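## Task

Rotate the purple-handled stopcock on the clamped Schlenk flask's side arm to its closed position, where the handle lies crosswise to the side arm. The flask must stay clamped exactly as it is, the stopper must remain seated in the neck, the stand must not be moved, and no glass may break.

## Robot and tools

ROBOT. Two arms, left_arm and right_arm, each mounted on its own carriage on one floor track running along y at x = 0. left_rail carries left_arm and is always the one toward +y; right_rail carries right_arm. Each arm base sits at x = 0, y = its carriage position_m, z = 0.04 m, facing +x. left_arm's fingers are rigid; right_arm's fingers can fold if the part sits near the palm, so grip with the outer quarter of the pads. Fingers point along the gripper's +z and close along its y.

SCENE FRAME (used in results). Fixed to the table: table top z = 0, +z up, +x the direction the arms face, +y to their left, y = 0 at track middle. Table edge at x = 0.17 m. end_effector_position (m) is the point between closed pads; fingertips extend about 33 mm past it when nearly closed, 9 mm when wide open.

execute_actions. Argument actions: a list run in order; optional cameras (list of names, [] for none, omitted for all). Each action may have rows, steps, until, and left_rail / right_rail commands. rows: 1 to 15 rows, each applied for one 1/30 s step. A row is a single list of 18 numbers, each in [-1, 1], covering both arms: left dx, dy, dz, rx, ry, rz, left gripper position, force_limit, speed, then the same nine for the right. dx..rz are offsets, not poses, measured from that arm's Hand target as it was when the action began, in the Hand target's own axes; every row counts from that same start, and each new action starts from the current Hand target, so repeating an offset moves further. Scale: 1.0 = 0.6 m or 180 degrees; rx, ry, rz form one rotation vector. Ramp offsets gradually (about 0.01 more per row) for gentle motion. All six zeros re-requests the Hand target. Gripper position is absolute: +1 fully open (140 mm), about -0.8 pads touch, -1 closes until blocked. force_limit -1..+1 sets grip force (about 14 N to 58 N at slow close); speed -1..+1 sets closing rate (about 30 to 250 mm/s); faster closes squeeze harder. To leave a gripper unchanged, resend its last three numbers. steps: 1 to 450, default 15, at least the row count; after the last row the arm keeps heading to that row's target. until: ends the action early when rail conditions hold, e.g. {"right_rail": {"position_status": ["!=", "moving"]}} or {"all": {"status": "ended"}}; numbers need a comparison.

RAILS. Send {"left_rail": {"position_m": x}} (left -0.8 to 1.5 m, right -1.5 to 0.8 m; absolute track position), optionally speed_m_s 0.01-1 and acceleration_factor 0.1-1, or {"stop": true}. Then wait with an until on position_status. Keep carriages at least 0.78 m apart. Let a carriage arrive before precise arm work. Any out-of-range value rejects the whole call.

move. target: one 18-number row or a list of up to 15 rows, same layout and scale, offsets from the Hand targets at the move start (not chained). speed: path top speed in m/s, 0.002-0.5 (default 0.25), one or one per target. blend: corner rounding in m for lists. stop_force: 3-40 N, ends an arm's path when its wrist sensor feels that much resistance; unreliable when the gripper rotates; omit it when backing off a contact. zero: re-zero before the move (default true). blocking=false returns early; then use wait or stop before new rows or moves. Keep finger numbers identical across list targets. The result adds a move: line (done, off_target, moving, held, fault) and limits (paced = pose clipped, held = steps withheld).

OTHER TOOLS. wait: seconds 0-10, holds commands. stop: brakes a running move. zoom_image: camera (cam_high, cam_bench_left, cam_bench_mid, cam_bench_right, cam_left_wrist, cam_right_wrist) and region [x0, y0, x1, y1] in pixels, at most 504x504, from that camera's latest image (896x504). zero_wrist_force: arm = left_arm or right_arm. finished_scene: scene = current number (1 or 2); irreversible, and the goal must hold without the robot.

RESULTS. Hand target: pose the next offsets count from. Tool commands: current gripper commands. object_status: 0 moving, 1 blocked opening, 2 blocked closing (a grip), 3 reached target or pads met. position_measured in counts: 3 open, 75 ≈ 100 mm, 139 ≈ 60 mm, 200 ≈ 20 mm, 230 closed. Joint positions/velocities per arm: rail (m), then six joints (rad). Wrist force/torque in the gripper's own axes; a third line shows the peak since last shown. Rail position_status: moving, done, contact_stop, time_out, stopped, stopped_with_arm, stopped_for_other_arm, stopped_for_other_carriage; position_answer taken/not_taken. "pose unreachable" drops that arm's target.

CAUTIONS. The controller limits each step to 150 mm and 16 degrees from the measured pose. A net outside force around 150 N, or wrist joint torque at 26.3 N m, stops the arm for 10 s; wrist joints can only push about 14 N m. Twisting a stiff tap with large leverage, hard pushes, slams and collisions between the two arms (carriages included) must be avoided; arm-to-arm impacts can fail the scene outright. Turn the tap with light, controlled rotation, do not pull the flask out of its clamp, unseat the stopper, or shift the stand, and never let anything fall off the table. Holding loads or straining toward unreachable poses heats motors; overheating locks an arm for 30-60 s.

Each tool is called after "Emit:" by a JSON object that holds its "name" and its "arguments".

## Session

Emit:
{"name": "execute_actions", "arguments": {"actions": []}}

Scene clock: 0.00 s.
left_arm: end_effector_position=(+0.3456, +0.8387, +0.5800) position_measured=3 object_status=3 end_effector_quat_wxyz=(+0.000, +1.000, +0.000, +0.000) | right_arm: end_effector_position=(+0.3456, -1.1254, +0.5800) position_measured=3 object_status=3 end_effector_quat_wxyz=(+0.000, +1.000, +0.000, +0.000)
Joint positions: left_arm=[0.811 -0.316 -1.725 0.971 -0.816 -1.571 2.826] | right_arm=[-1.153 -0.316 -1.725 0.971 -0.816 -1.571 2.826]
Joint velocities: within noise
Joint torques (N m): no reading
Wrist force (N): no reading
Wrist torque (N m): no reading
Wrist force, peak (N): no reading
Hand target: left_arm +0.3456, +0.8387, +0.5800; +0.000, +1.000, +0.000, +0.000 | right_arm +0.3456, -1.1254, +0.5800; +0.000, +1.000, +0.000, +0.000
Tool commands: left_gripper/position=+1.0 left_gripper/force_limit=+1.0 left_gripper/speed=+1.0 right_gripper/position=+1.0 right_gripper/force_limit=+1.0 right_gripper/speed=+1.0
left_rail: position_m=0.811 position_status=done
right_rail: position_m=-1.153 position_status=done

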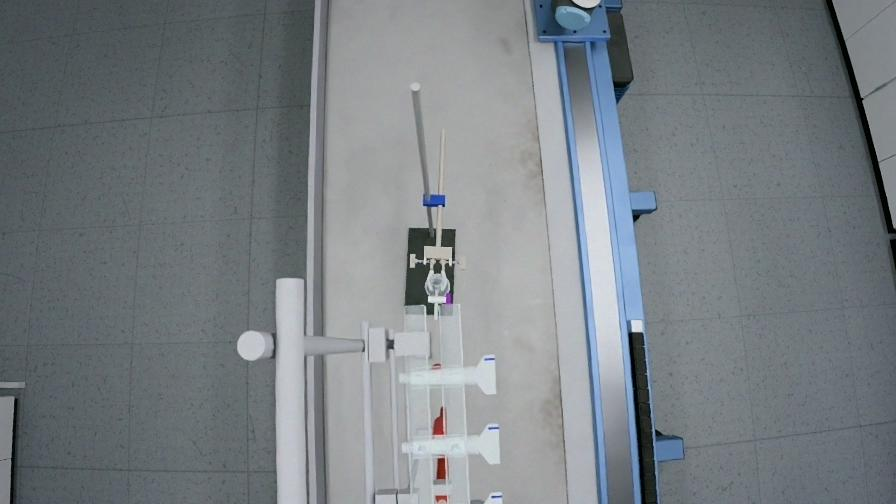

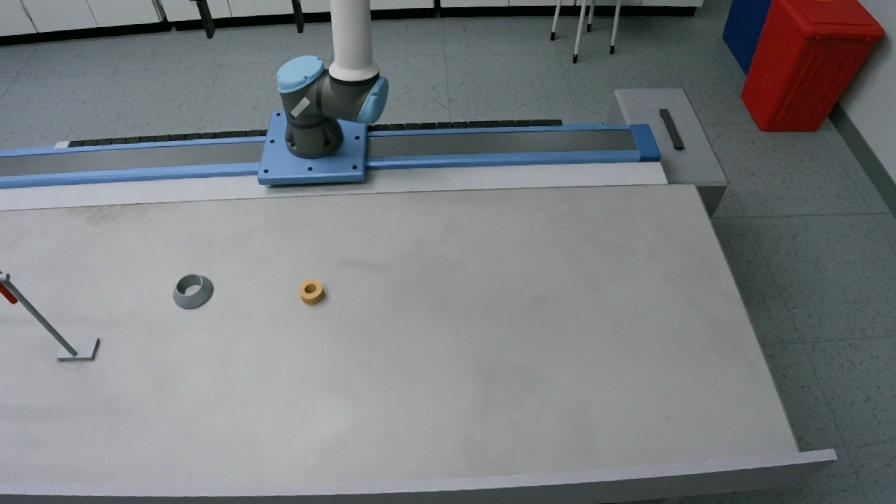

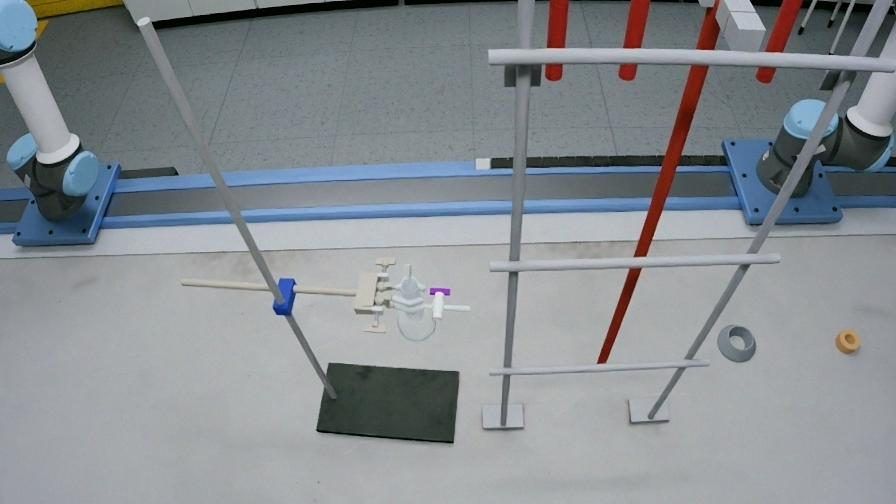

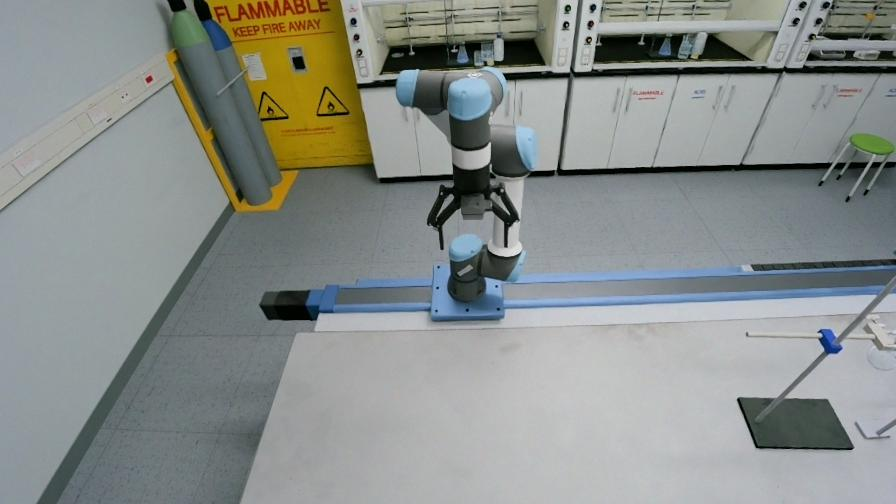

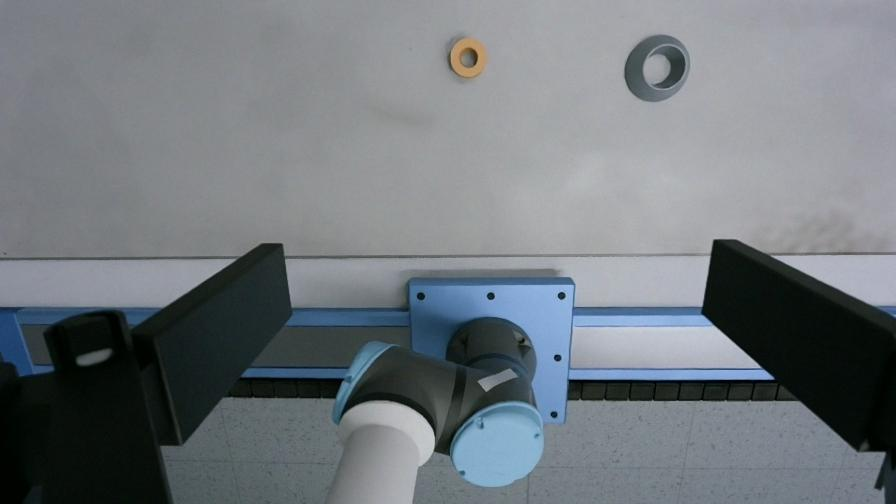

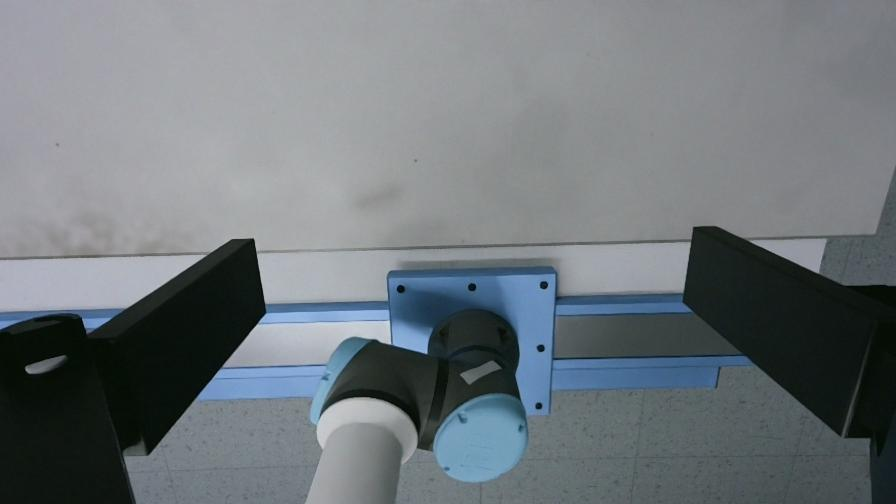

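Emit:
{"name": "zoom_image", "arguments": {"camera": "cam_bench_mid", "region": [340, 240, 500, 350]}}

Emit:
{"name": "zoom_image", "arguments": {"camera": "cam_high", "region": [380, 220, 500, 340]}}

Emit:
{"name": "zoom_image", "arguments": {"camera": "cam_bench_right", "region": [740, 260, 896, 460]}}

Scaled by 3.150.

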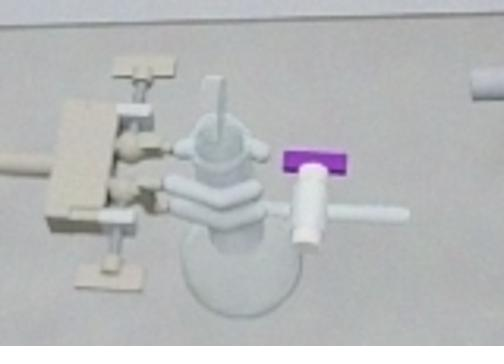

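Scaled by 4.200.

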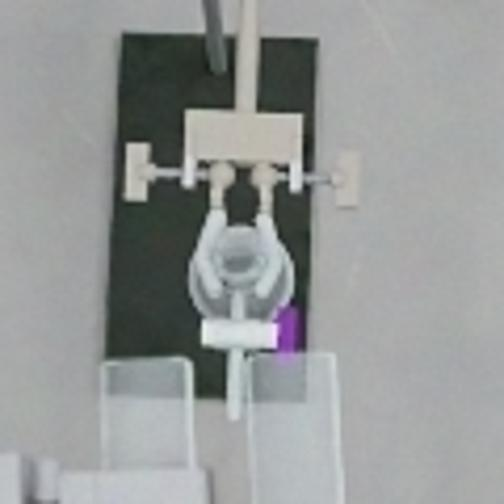

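Scaled by 2.520.

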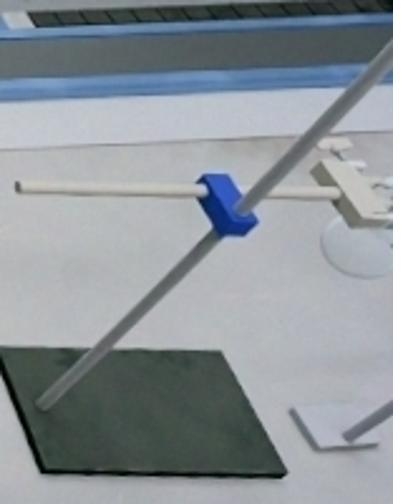

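Emit:
{"name": "execute_actions", "arguments": {"actions": [{"left_rail": {"position_m": -0.35}, "rows": [[0,0,0,0,0,0,-0.1,-1,-0.5,0,0,0,0,0,0,1,1,1]], "steps": 90, "until": {"left_rail": {"position_status": ["!=", "moving"]}}}], "cameras": ["cam_left_wrist", "cam_bench_mid"]}}

Scene clock: 25.30 s.
left_arm: end_effector_position=(+0.3456, -0.3227, +0.5800) position_measured=141 object_status=3 end_effector_quat_wxyz=(+0.000, +1.000, +0.000, +0.000) | right_arm: end_effector_position=(+0.3456, -1.1254, +0.5800) position_measured=3 object_status=3 end_effector_quat_wxyz=(+0.000, +1.000, +0.000, +0.000)
Joint positions: left_arm=[-0.35 -0.316 -1.725 0.971 -0.816 -1.571 2.826] | right_arm=[-1.153 -0.316 -1.725 0.971 -0.816 -1.571 2.826]
Joint velocities: within noise
Joint torques (N m): left_arm=[0 -12.9 -17.96 -3.93 0.15 0.13] | right_arm=[0.04 -11.58 -18 -3.57 0.2 0.09]
Wrist force (N): left_arm=[0.0 0.0 0.4] | right_arm=[-0.2 0.2 -0.1]
Wrist torque (N m): left_arm=[0.00 0.00 0.00] | right_arm=[0.04 0.05 0.00]
Wrist force, peak (N): left_arm=[-0.2 -3.2 0.6] | right_arm=[0.7 0.5 -0.2]
Hand target: left_arm +0.3456, -0.3227, +0.5800; +0.000, +1.000, +0.000, +0.000 | right_arm +0.3456, -1.1254, +0.5800; +0.000, +1.000, +0.000, +0.000
Off the commanded pose: left_arm 0.000 m, 0 deg | right_arm 0.000 m, 0 deg.
left_rail: position_m=-0.350 position_status=done
right_rail: position_m=-1.153 position_status=done
camera_calibration:
cam_left_wrist: T_world_to_cam=[[-0.0265535, -0.998538, -0.0470786, -0.269605], [-0.954746, 0.0113764, 0.297206, 0.176777], [-0.296236, 0.05284, -0.953652, 0.815406], [0, 0, 0, 1]] pos_world=[0.403171, -0.314308, 0.712382]
Images, in order (width x height): cam_bench_mid 896x504, cam_left_wrist 896x504.

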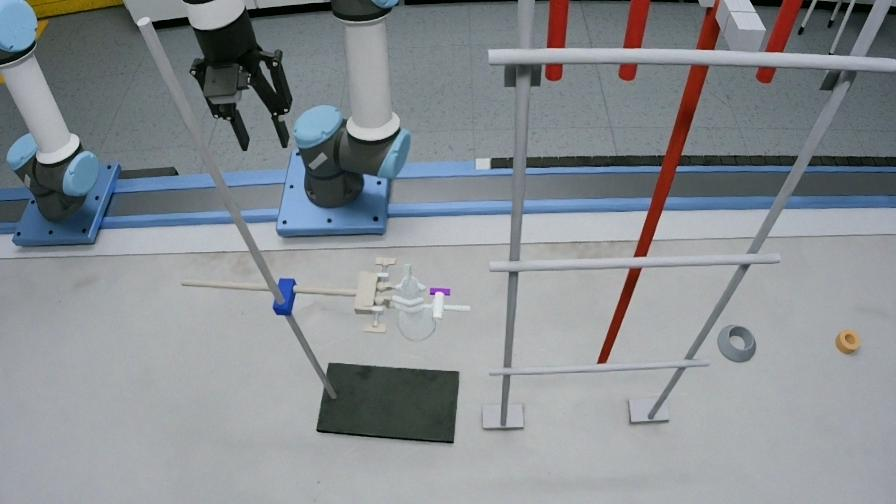

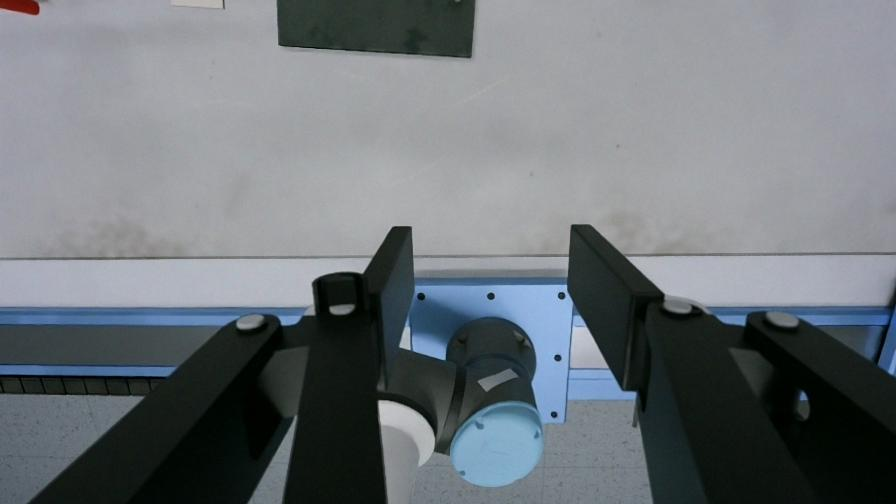

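Emit:
{"name": "move", "arguments": {"target": [0.05, -0.4212, 0.335, -0.3849, 0.3849, -0.3849, -0.1, -1, -0.5, 0, 0, 0, 0, 0, 0, 1, 1, 1], "speed": 0.4, "cameras": ["cam_left_wrist", "cam_bench_mid", "cam_high"]}}

Scene clock: 29.83 s.
left_arm: end_effector_position=(+0.3756, -0.0701, +0.3790) position_measured=141 object_status=3 end_effector_quat_wxyz=(+0.500, +0.500, +0.500, +0.500) | right_arm: end_effector_position=(+0.3456, -1.1254, +0.5800) position_measured=3 object_status=3 end_effector_quat_wxyz=(+0.000, +1.000, +0.000, +0.000)
Joint positions: left_arm=[-0.35 0.862 -1.418 2.484 -4.207 -2.433 1.571] | right_arm=[-1.153 -0.316 -1.725 0.971 -0.816 -1.571 2.826]
Joint velocities: within noise
Joint torques (N m): left_arm=[-11.74 -11.64 -3.17 -3.93 1.81 -1.63] | right_arm=[0.55 -13.29 -16.02 -3.66 0.17 0.2]
Wrist force (N): left_arm=[1.3 0.5 3.4] | right_arm=[-0.1 -0.2 0.2]
Wrist torque (N m): left_arm=[-0.87 0.14 -0.50] | right_arm=[-0.04 0.02 -0.01]
Wrist force, peak (N): left_arm=[1.5 0.4 3.8] | right_arm=[0.4 0.3 -0.6]
Hand target: left_arm +0.3756, -0.0701, +0.3790; +0.500, +0.500, +0.500, +0.500 | right_arm +0.3456, -1.1254, +0.5800; +0.000, +1.000, +0.000, +0.000
Off the commanded pose: left_arm 0.000 m, 0 deg | right_arm 0.000 m, 0 deg.
left_rail: position_m=-0.350 position_status=done
right_rail: position_m=-1.153 position_status=done
move: done
camera_calibration:
cam_left_wrist: T_world_to_cam=[[0.0472128, -0.0265582, 0.998532, -0.381867], [-0.297239, -0.954736, -0.0113392, 0.064553], [0.953635, -0.296267, -0.0529698, -0.216023], [0, 0, 0, 1]] pos_world=[0.243224, -0.0125111, 0.370596]
Images, in order (width x height): cam_high 896x504, cam_bench_mid 896x504, cam_left_wrist 896x504.

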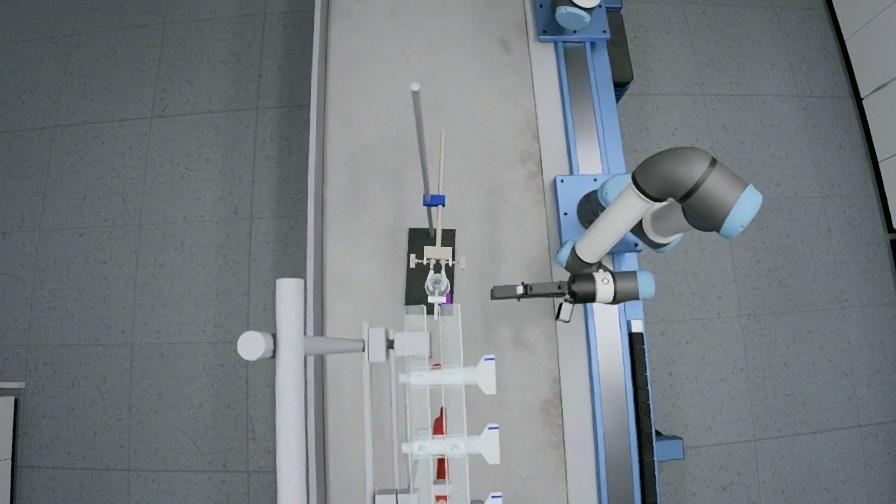

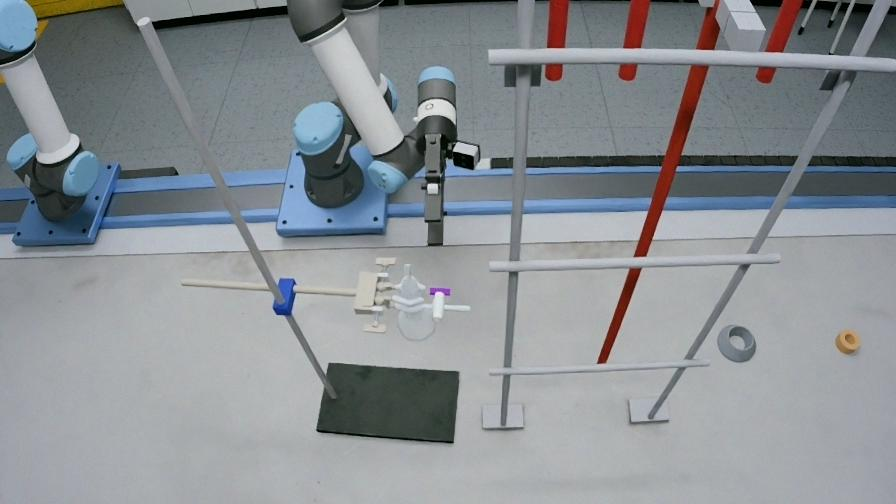

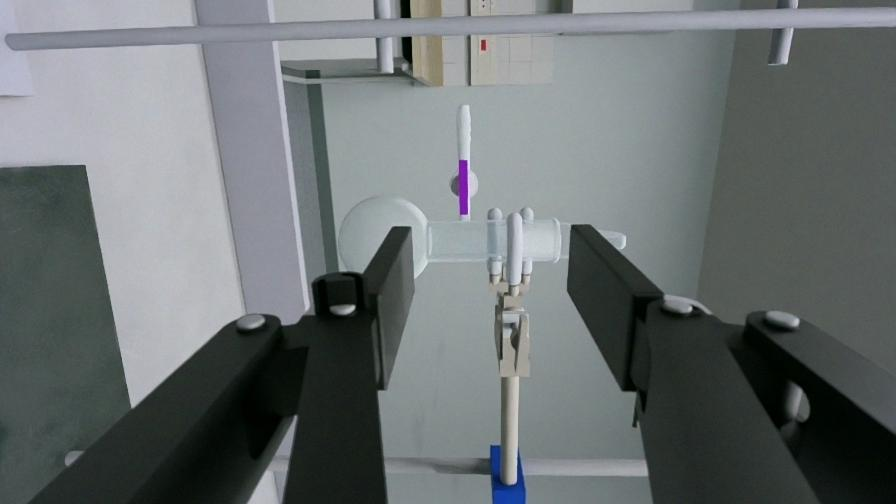

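Emit:
{"name": "zoom_image", "arguments": {"camera": "cam_left_wrist", "region": [400, 90, 540, 280]}}

Scaled by 2.653.

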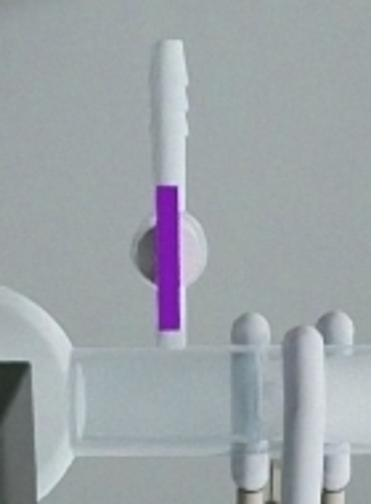

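Emit:
{"name": "move", "arguments": {"target": [0.032, -0.0192, 0.0953, 0, -0.0222, 0, -0.48, -1, -0.7, 0, 0, 0, 0, 0, 0, 1, 1, 1], "speed": 0.12, "cameras": ["cam_left_wrist", "cam_high"]}}

Emit:
{"name": "zoom_image", "arguments": {"camera": "cam_left_wrist", "region": [400, 130, 600, 330]}}

Emit:
{"name": "zoom_image", "arguments": {"camera": "cam_high", "region": [420, 250, 540, 340]}}

Scene clock: 38.67 s.
left_arm: end_effector_position=(+0.4327, -0.0509, +0.3675) position_measured=190 object_status=3 end_effector_quat_wxyz=(+0.517, +0.517, +0.482, +0.482) | right_arm: end_effector_position=(+0.3456, -1.1254, +0.5800) position_measured=3 object_status=3 end_effector_quat_wxyz=(+0.000, +1.000, +0.000, +0.000)
Joint positions: left_arm=[-0.35 0.808 -1.276 2.332 -4.198 -2.448 1.571] | right_arm=[-1.153 -0.316 -1.725 0.971 -0.816 -1.571 2.826]
Joint velocities: within noise
Joint torques (N m): left_arm=[-11.91 -19.21 -23.19 0.06 -1.63 -1.75] | right_arm=[1.16 -13.51 -14.72 -3.76 0.22 0.24]
Wrist force (N): left_arm=[1.4 0.6 3.6] | right_arm=[0.0 0.3 -0.1]
Wrist torque (N m): left_arm=[-0.86 0.11 -0.52] | right_arm=[0.05 0.01 0.00]
Wrist force, peak (N): left_arm=[1.7 0.4 4.5] | right_arm=[-0.3 0.5 -0.4]
Hand target: left_arm +0.4328, -0.0508, +0.3675; +0.517, +0.517, +0.482, +0.482 | right_arm +0.3456, -1.1254, +0.5800; +0.000, +1.000, +0.000, +0.000
Off the commanded pose: left_arm 0.000 m, 0 deg | right_arm 0.000 m, 0 deg.
left_rail: position_m=-0.350 position_status=done
right_rail: position_m=-1.153 position_status=done
move: done
camera_calibration:
cam_left_wrist: T_world_to_cam=[[0.0451281, -0.0297682, 0.998538, -0.371818], [-0.362944, -0.931742, -0.0113739, 0.129368], [0.930718, -0.3619, -0.052852, -0.258871], [0, 0, 0, 1]] pos_world=[0.304668, 0.015784, 0.359064]
Images, in order (width x height): cam_high 896x504, cam_left_wrist 896x504.

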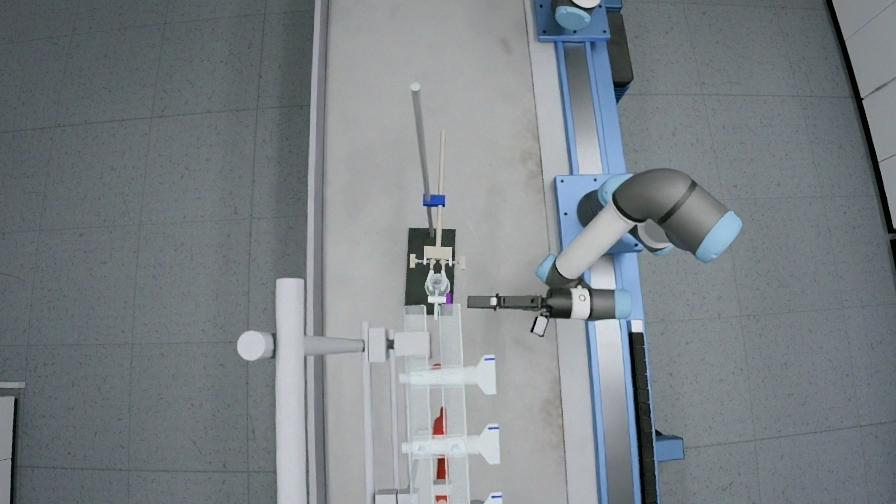

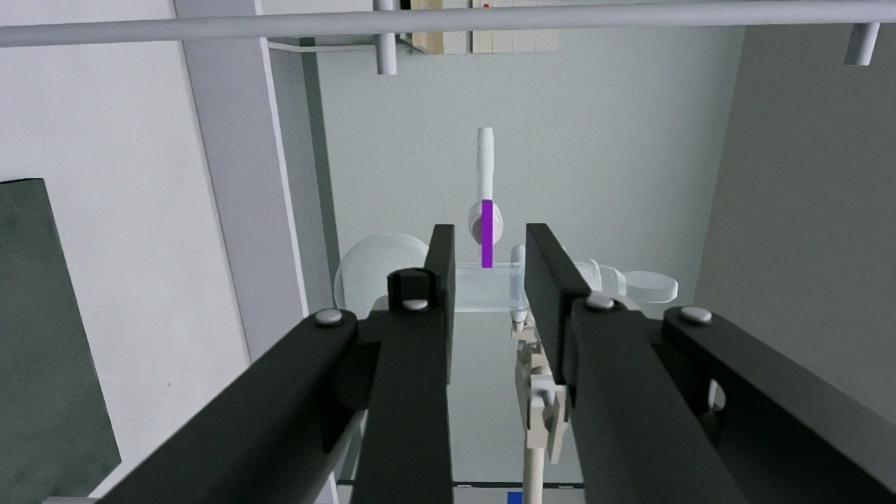

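Scaled by 2.520.

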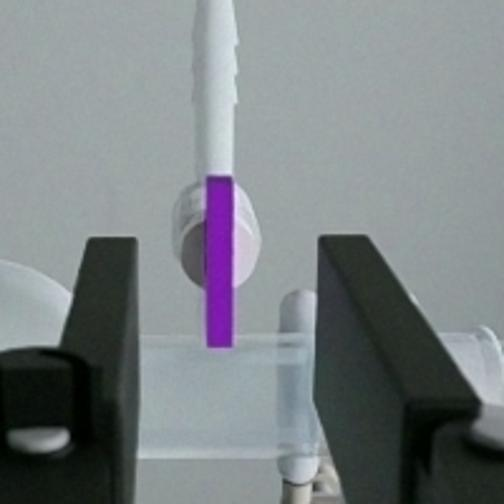

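Scaled by 4.200.

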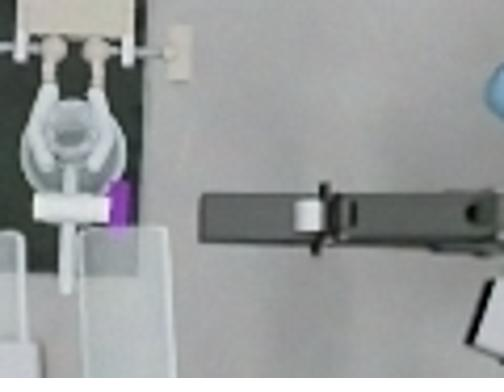

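Emit:
{"name": "zoom_image", "arguments": {"camera": "cam_left_wrist", "region": [450, 190, 530, 280]}}

Emit:
{"name": "zoom_image", "arguments": {"camera": "cam_high", "region": [420, 280, 480, 320]}}

Scaled by 5.600.

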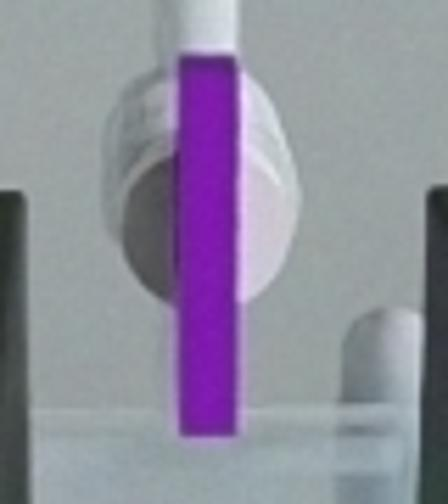

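Scaled by 8.400.

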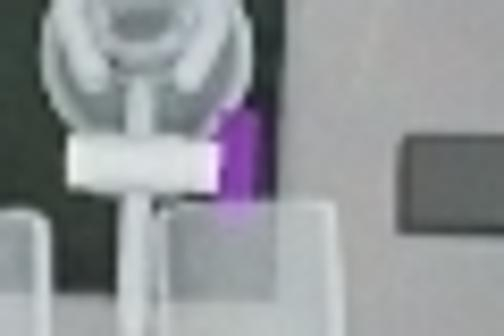

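Emit:
{"name": "move", "arguments": {"target": [-0.0067, 0.001, 0.0717, 0, 0, 0, -0.48, -1, -0.7, 0, 0, 0, 0, 0, 0, 1, 1, 1], "speed": 0.06, "stop_force": 6, "cameras": ["cam_left_wrist", "cam_high"]}}

Emit:
{"name": "zoom_image", "arguments": {"camera": "cam_left_wrist", "region": [430, 190, 550, 310]}}

Emit:
{"name": "zoom_image", "arguments": {"camera": "cam_high", "region": [420, 280, 480, 320]}}

Scene clock: 48.63 s.
left_arm: end_effector_position=(+0.4754, -0.0578, +0.3681) position_measured=190 object_status=3 end_effector_quat_wxyz=(+0.517, +0.517, +0.482, +0.482) | right_arm: end_effector_position=(+0.3456, -1.1254, +0.5800) position_measured=3 object_status=3 end_effector_quat_wxyz=(+0.000, +1.000, +0.000, +0.000)
Joint positions: left_arm=[-0.35 0.701 -1.258 2.3 -4.183 -2.342 1.571] | right_arm=[-1.153 -0.316 -1.725 0.971 -0.816 -1.571 2.826]
Joint velocities: within noise
Joint torques (N m): left_arm=[-12.03 -20.14 -23.69 -0.07 1.58 -0.71] | right_arm=[1.48 -13.43 -14.95 -3.71 0.14 0.16]
Wrist force (N): left_arm=[1.3 0.4 3.6] | right_arm=[0.5 0.2 0.0]
Wrist torque (N m): left_arm=[-0.89 0.13 -0.51] | right_arm=[0.04 -0.10 -0.01]
Wrist force, peak (N): left_arm=[1.4 0.4 4.1] | right_arm=[0.1 0.5 -0.4]
Hand target: left_arm +0.4754, -0.0578, +0.3681; +0.517, +0.517, +0.482, +0.482 | right_arm +0.3456, -1.1254, +0.5800; +0.000, +1.000, +0.000, +0.000
Off the commanded pose: left_arm 0.000 m, 0 deg | right_arm 0.000 m, 0 deg.
left_rail: position_m=-0.350 position_status=done
right_rail: position_m=-1.153 position_status=done
move: done
camera_calibration:
cam_left_wrist: T_world_to_cam=[[0.0451138, -0.029755, 0.998539, -0.374537], [-0.363019, -0.931712, -0.0113625, 0.138406], [0.930689, -0.361976, -0.0528347, -0.30111], [0, 0, 0, 1]] pos_world=[0.34738, 0.00881539, 0.359654]
Images, in order (width x height): cam_high 896x504, cam_left_wrist 896x504.

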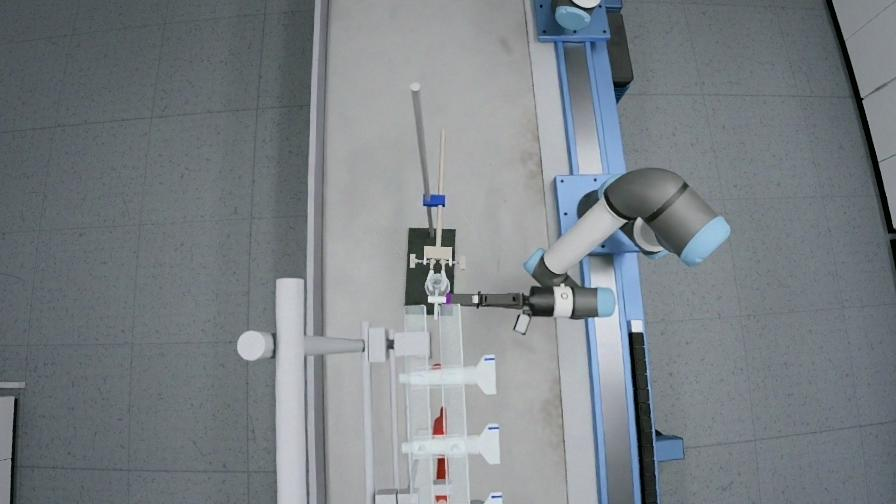

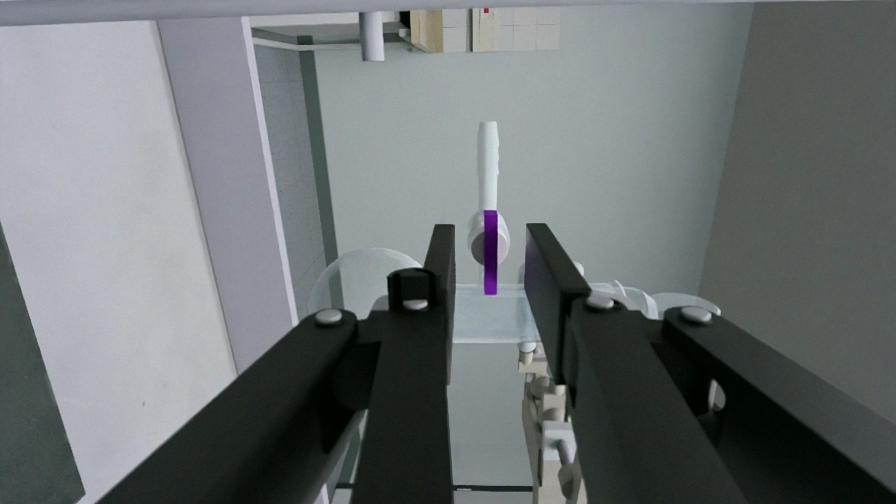

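Scaled by 4.200.

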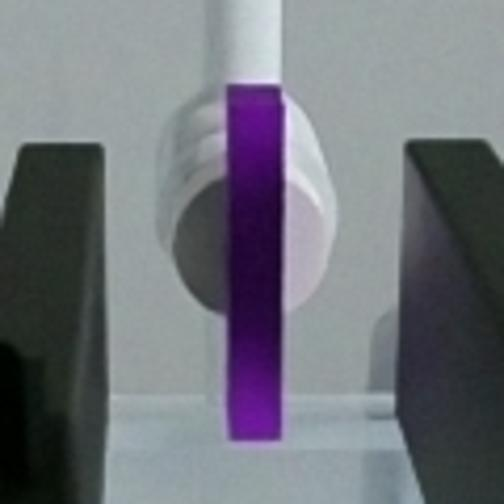

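Scaled by 8.400.

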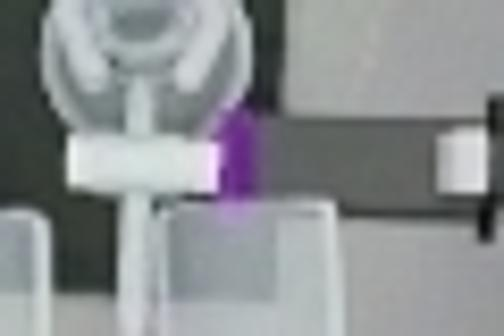

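Emit:
{"name": "zero_wrist_force", "arguments": {"arm": "left_arm"}}

Emit:
{"name": "move", "arguments": {"target": [0, 0, 0.01, 0, 0, 0, -0.48, -1, -0.7, 0, 0, 0, 0, 0, 0, 1, 1, 1], "speed": 0.04, "stop_force": 4, "cameras": []}}

Emit:
{"name": "execute_actions", "arguments": {"actions": [{"rows": [[0,0,0,0,0,0,-1,-1,-1,0,0,0,0,0,0,1,1,1]], "steps": 45}], "cameras": ["cam_left_wrist", "cam_high"]}}

Emit:
{"name": "zoom_image", "arguments": {"camera": "cam_left_wrist", "region": [430, 190, 550, 310]}}

Emit:
{"name": "zoom_image", "arguments": {"camera": "cam_high", "region": [420, 280, 480, 320]}}

Wrist force sensor zeroed.

Scene clock: 53.50 s.
left_arm: end_effector_position=(+0.4814, -0.0583, +0.3681) position_measured=190 object_status=3 end_effector_quat_wxyz=(+0.517, +0.517, +0.482, +0.482) | right_arm: end_effector_position=(+0.3456, -1.1254, +0.5800) position_measured=3 object_status=3 end_effector_quat_wxyz=(+0.000, +1.000, +0.000, +0.000)
Joint positions: left_arm=[-0.35 0.689 -1.254 2.293 -4.18 -2.329 1.571] | right_arm=[-1.153 -0.316 -1.725 0.971 -0.816 -1.571 2.826]
Joint velocities: within noise
Joint torques (N m): left_arm=[-12.03 -19.73 -23.81 -0.18 1.62 0.35] | right_arm=[1.68 -13.09 -14.93 -3.63 0.06 0.39]
Wrist force (N, zeroed by zero_wrist_force on left_arm): left_arm=[-0.1 0.3 0.2] | right_arm=[0.0 0.4 -0.4]
Wrist torque (N m, zeroed by zero_wrist_force on left_arm): left_arm=[0.06 0.02 0.00] | right_arm=[0.08 0.00 0.00]
Wrist force, peak (N, zeroed by zero_wrist_force on left_arm): left_arm=[0.2 0.5 0.2] | right_arm=[0.6 0.5 0.0]
Hand target: left_arm +0.4814, -0.0583, +0.3681; +0.517, +0.517, +0.482, +0.482 | right_arm +0.3456, -1.1254, +0.5800; +0.000, +1.000, +0.000, +0.000
Off the commanded pose: left_arm 0.000 m, 0 deg | right_arm 0.000 m, 0 deg.
left_rail: position_m=-0.350 position_status=done
right_rail: position_m=-1.153 position_status=done
move: done
No camera images: "cameras" was empty.

Scene clock: 55.20 s.
left_arm: end_effector_position=(+0.4814, -0.0583, +0.3681) position_measured=223 object_status=2 end_effector_quat_wxyz=(+0.517, +0.517, +0.482, +0.482) | right_arm: end_effector_position=(+0.3456, -1.1254, +0.5800) position_measured=3 object_status=3 end_effector_quat_wxyz=(+0.000, +1.000, +0.000, +0.000)
Joint positions: left_arm=[-0.35 0.689 -1.254 2.293 -4.18 -2.329 1.571] | right_arm=[-1.153 -0.316 -1.725 0.971 -0.816 -1.571 2.826]
Joint velocities: within noise
Joint torques (N m): left_arm=[-11.4 -19.95 -20.71 -0.39 -1.6 0.35] | right_arm=[1.76 -13.46 -15.59 -3.62 -0.08 0.24]
Wrist force (N, zeroed by zero_wrist_force on left_arm): left_arm=[0.4 3.2 0.0] | right_arm=[0.1 0.3 0.0]
Wrist torque (N m, zeroed by zero_wrist_force on left_arm): left_arm=[-0.02 -0.03 -0.10] | right_arm=[0.06 -0.01 -0.01]
Wrist force, peak (N, zeroed by zero_wrist_force on left_arm): left_arm=[0.5 3.2 -0.1] | right_arm=[0.4 0.5 -0.1]
Hand target: left_arm +0.4814, -0.0583, +0.3681; +0.517, +0.517, +0.482, +0.482 | right_arm +0.3456, -1.1254, +0.5800; +0.000, +1.000, +0.000, +0.000
Off the commanded pose: left_arm 0.000 m, 0 deg | right_arm 0.000 m, 0 deg.
left_rail: position_m=-0.350 position_status=done
right_rail: position_m=-1.153 position_status=done
camera_calibration:
cam_left_wrist: T_world_to_cam=[[0.0451135, -0.029768, 0.998538, -0.37482], [-0.363002, -0.931719, -0.0113758, 0.14019], [0.930696, -0.361958, -0.052839, -0.306831], [0, 0, 0, 1]] pos_world=[0.353365, 0.00840053, 0.359654]
Images, in order (width x height): cam_high 896x504, cam_left_wrist 896x504.

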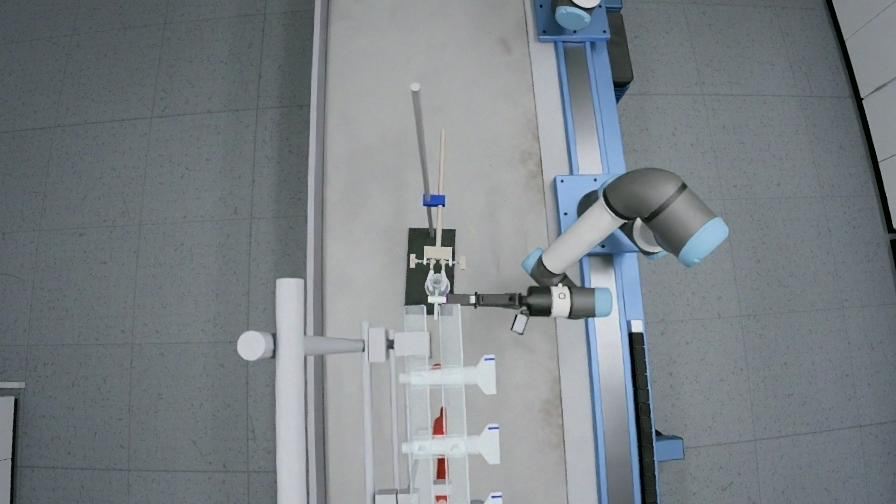

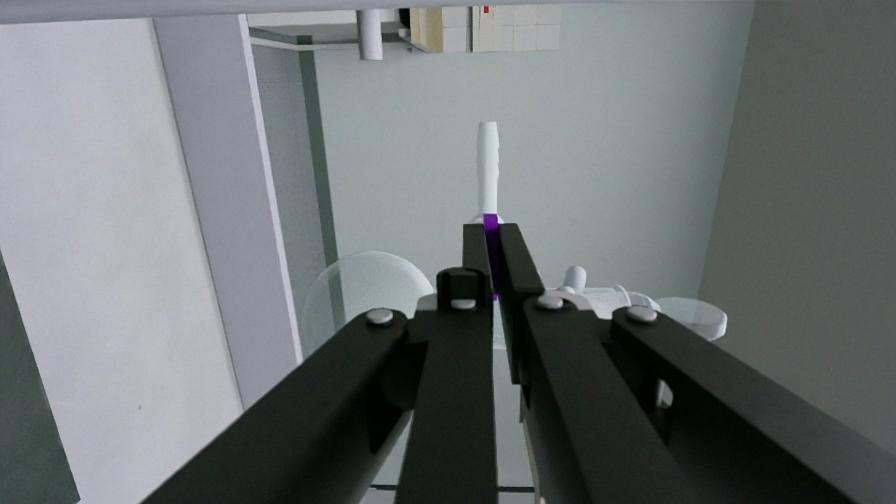

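Scaled by 4.200.

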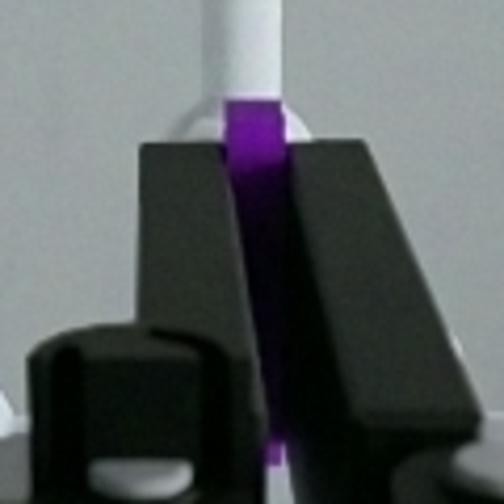

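Scaled by 8.400.

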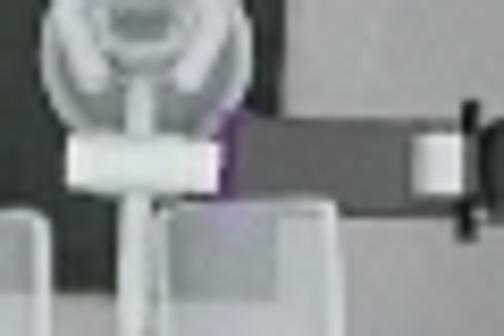

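Emit:
{"name": "move", "arguments": {"target": [0, 0.0006, 0, 0, 0, 0.0667, -1, -1, -1, 0, 0, 0, 0, 0, 0, 1, 1, 1], "speed": 0.1, "cameras": ["cam_left_wrist"]}}

Emit:
{"name": "zoom_image", "arguments": {"camera": "cam_left_wrist", "region": [420, 100, 560, 310]}}

Scene clock: 58.03 s.
left_arm: end_effector_position=(+0.4814, -0.0583, +0.3685) position_measured=223 object_status=2 end_effector_quat_wxyz=(+0.464, +0.565, +0.426, +0.534) | right_arm: end_effector_position=(+0.3456, -1.1254, +0.5800) position_measured=3 object_status=3 end_effector_quat_wxyz=(+0.000, +1.000, +0.000, +0.000)
Joint positions: left_arm=[-0.35 0.689 -1.255 2.293 -4.179 -2.329 1.78] | right_arm=[-1.153 -0.316 -1.725 0.971 -0.816 -1.571 2.826]
Joint velocities: within noise
Joint torques (N m): left_arm=[-9.58 -35.34 -15.43 0.03 -1.4 2.14] | right_arm=[1.2 -13.47 -15.72 -3.64 0.14 0.33]
Wrist force (N, zeroed by zero_wrist_force on left_arm): left_arm=[1.9 0.4 -0.2] | right_arm=[-0.1 0.1 -0.1]
Wrist torque (N m, zeroed by zero_wrist_force on left_arm): left_arm=[-0.03 -0.09 -0.03] | right_arm=[0.03 0.03 -0.01]
Wrist force, peak (N, zeroed by zero_wrist_force on left_arm): left_arm=[0.5 3.3 -0.2] | right_arm=[0.6 0.0 -0.3]
Hand target: left_arm +0.4814, -0.0583, +0.3684; +0.464, +0.565, +0.426, +0.534 | right_arm +0.3456, -1.1254, +0.5800; +0.000, +1.000, +0.000, +0.000
Off the commanded pose: left_arm 0.000 m, 0 deg | right_arm 0.000 m, 0 deg.
left_rail: position_m=-0.350 position_status=done
right_rail: position_m=-1.153 position_status=done
move: done
camera_calibration:
cam_left_wrist: T_world_to_cam=[[0.0306303, -0.236223, 0.971216, -0.37019], [-0.3614, -0.908551, -0.209584, 0.213811], [0.931908, -0.344578, -0.1132, -0.28415], [0, 0, 0, 1]] pos_world=[0.353412, 0.00889852, 0.37218]
Images, in order (width x height): cam_left_wrist 896x504.

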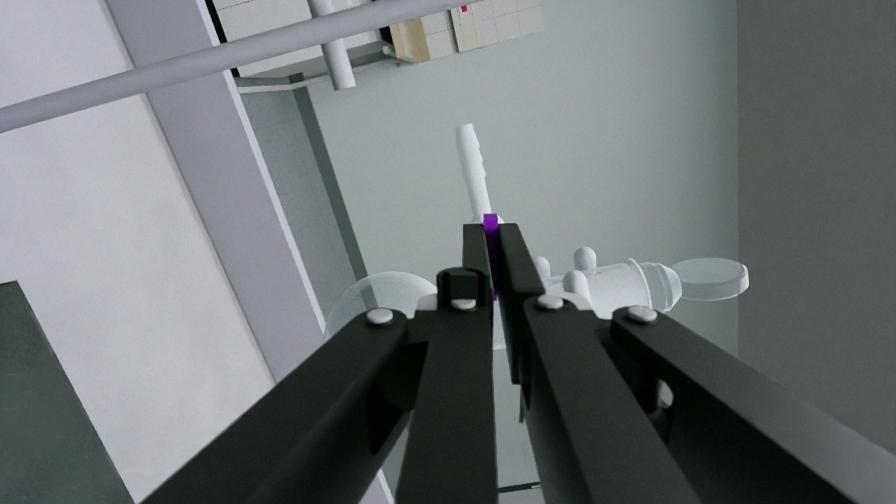

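Scaled by 2.400.

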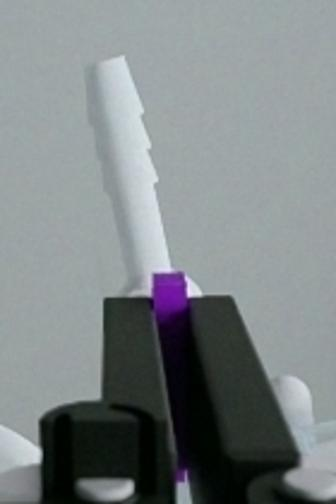

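Emit:
{"name": "move", "arguments": {"target": [0, 0, 0, 0, 0, 0.2111, -1, -1, -1, 0, 0, 0, 0, 0, 0, 1, 1, 1], "speed": 0.2, "cameras": ["cam_left_wrist"]}}

Scene clock: 60.93 s.
left_arm: end_effector_position=(+0.4814, -0.0583, +0.3684) position_measured=223 object_status=2 end_effector_quat_wxyz=(+0.265, +0.672, +0.219, +0.656) | right_arm: end_effector_position=(+0.3456, -1.1254, +0.5800) position_measured=3 object_status=3 end_effector_quat_wxyz=(+0.000, +1.000, +0.000, +0.000)
Joint positions: left_arm=[-0.35 0.689 -1.255 2.293 -4.179 -2.329 2.443] | right_arm=[-1.153 -0.316 -1.725 0.971 -0.816 -1.571 2.826]
Joint velocities: within noise
Joint torques (N m): left_arm=[6.51 -36.23 -3.53 -0.3 0.76 2.38] | right_arm=[1.5 -14.02 -15.39 -3.69 0.15 0.32]
Wrist force (N, zeroed by zero_wrist_force on left_arm): left_arm=[3.4 -3.5 0.1] | right_arm=[0.4 0.3 -0.4]
Wrist torque (N m, zeroed by zero_wrist_force on left_arm): left_arm=[0.01 -0.10 0.39] | right_arm=[0.05 -0.07 0.00]
Wrist force, peak (N, zeroed by zero_wrist_force on left_arm): left_arm=[3.7 -3.4 0.0] | right_arm=[0.4 0.5 -0.2]
Hand target: left_arm +0.4814, -0.0583, +0.3684; +0.265, +0.672, +0.219, +0.656 | right_arm +0.3456, -1.1254, +0.5800; +0.000, +1.000, +0.000, +0.000
Off the commanded pose: left_arm 0.000 m, 0 deg | right_arm 0.000 m, 0 deg.
left_rail: position_m=-0.350 position_status=done
right_rail: position_m=-1.153 position_status=done
move: done
camera_calibration:
cam_left_wrist: T_world_to_cam=[[-0.00759553, -0.783298, 0.6216, -0.254835], [-0.338664, -0.582868, -0.738628, 0.416742], [0.940877, -0.216124, -0.260847, -0.226584], [0, 0, 0, 1]] pos_world=[0.352387, -0.00567658, 0.407119]
Images, in order (width x height): cam_left_wrist 896x504.

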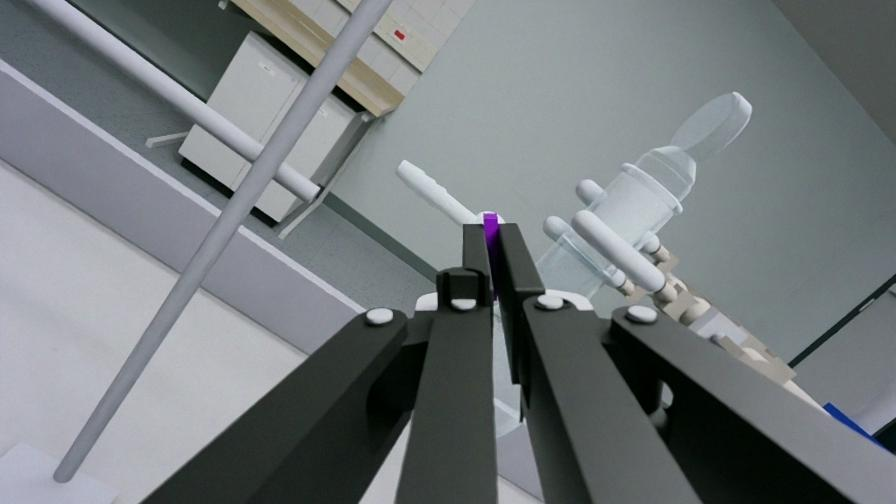

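Emit:
{"name": "move", "arguments": {"target": [0, 0, 0, 0, 0, 0.2278, -1, -1, -1, 0, 0, 0, 0, 0, 0, 1, 1, 1], "speed": 0.2, "cameras": ["cam_left_wrist", "cam_bench_mid"]}}

Emit:
{"name": "zoom_image", "arguments": {"camera": "cam_left_wrist", "region": [330, 150, 600, 320]}}

Emit:
{"name": "zoom_image", "arguments": {"camera": "cam_bench_mid", "region": [360, 240, 500, 350]}}

Scene clock: 64.90 s.
left_arm: end_effector_position=(+0.4814, -0.0583, +0.3685) position_measured=223 object_status=2 end_effector_quat_wxyz=(+0.019, +0.706, -0.031, +0.707) | right_arm: end_effector_position=(+0.3456, -1.1254, +0.5800) position_measured=3 object_status=3 end_effector_quat_wxyz=(+0.000, +1.000, +0.000, +0.000)
Joint positions: left_arm=[-0.35 0.689 -1.255 2.293 -4.179 -2.329 3.159] | right_arm=[-1.153 -0.316 -1.725 0.971 -0.816 -1.571 2.826]
Joint velocities: within noise
Joint torques (N m): left_arm=[2.86 -36.56 -3.07 -0.73 0.08 2.38] | right_arm=[1.52 -13.57 -16.02 -3.56 0 0.35]
Wrist force (N, zeroed by zero_wrist_force on left_arm): left_arm=[1.4 -7.0 0.4] | right_arm=[0.4 0.3 -0.2]
Wrist torque (N m, zeroed by zero_wrist_force on left_arm): left_arm=[0.13 -0.13 0.84] | right_arm=[0.07 -0.10 -0.01]
Wrist force, peak (N, zeroed by zero_wrist_force on left_arm): left_arm=[1.4 -7.1 0.3] | right_arm=[0.3 0.6 -0.2]
Hand target: left_arm +0.4814, -0.0583, +0.3684; +0.018, +0.706, -0.031, +0.707 | right_arm +0.3456, -1.1254, +0.5800; +0.000, +1.000, +0.000, +0.000
Off the commanded pose: left_arm 0.000 m, 0 deg | right_arm 0.000 m, 0 deg.
left_rail: position_m=-0.350 position_status=done
right_rail: position_m=-1.153 position_status=done
move: done
camera_calibration:
cam_left_wrist: T_world_to_cam=[[-0.0225856, -0.998779, -0.0439282, -0.014939], [-0.294499, 0.0486364, -0.954413, 0.511783], [0.955385, -0.0086192, -0.295238, -0.208793], [0, 0, 0, 1]] pos_world=[0.34986, -0.0416116, 0.426153]
Images, in order (width x height): cam_bench_mid 896x504, cam_left_wrist 896x504.

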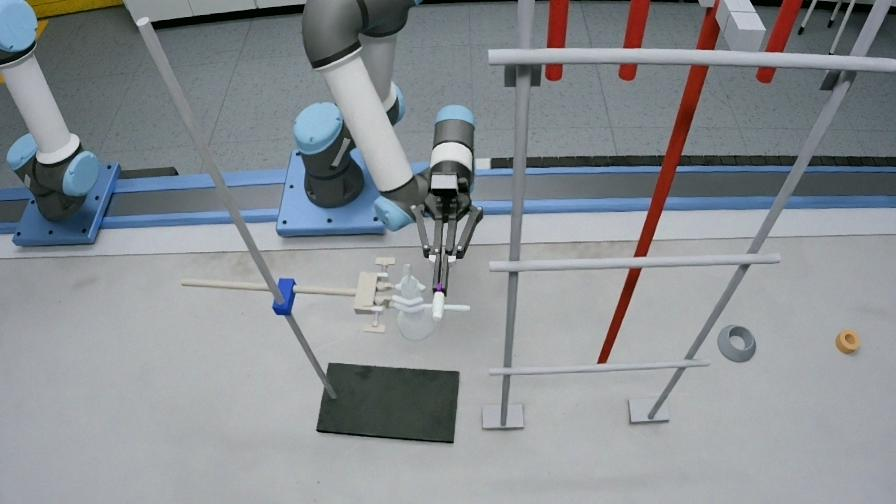

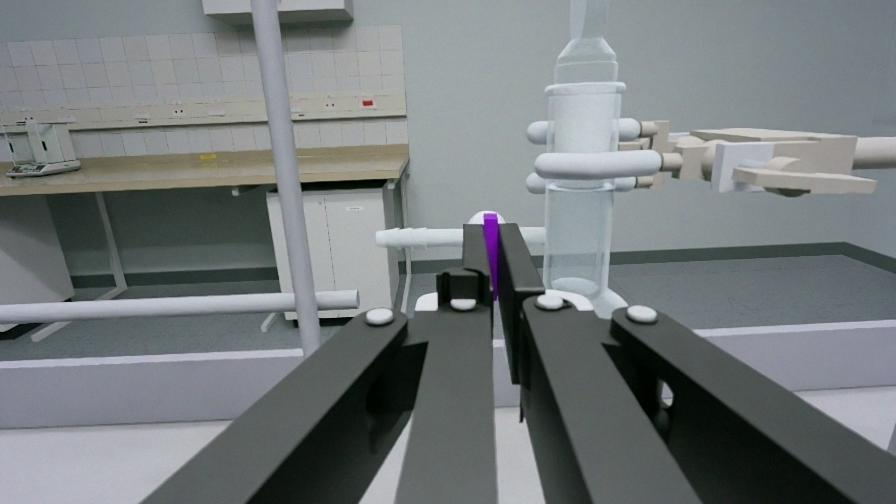

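Scaled by 1.867.

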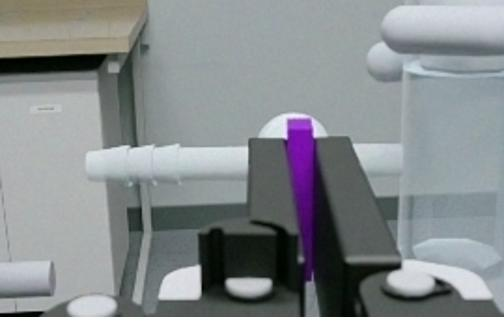

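Scaled by 3.600.

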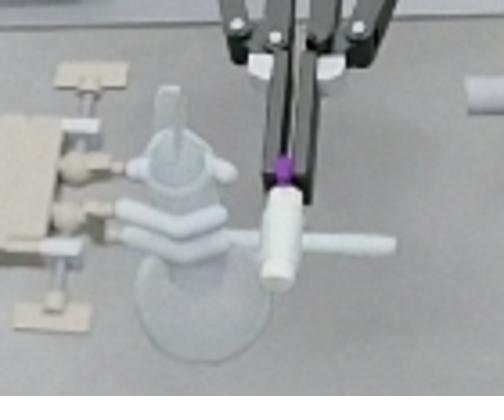

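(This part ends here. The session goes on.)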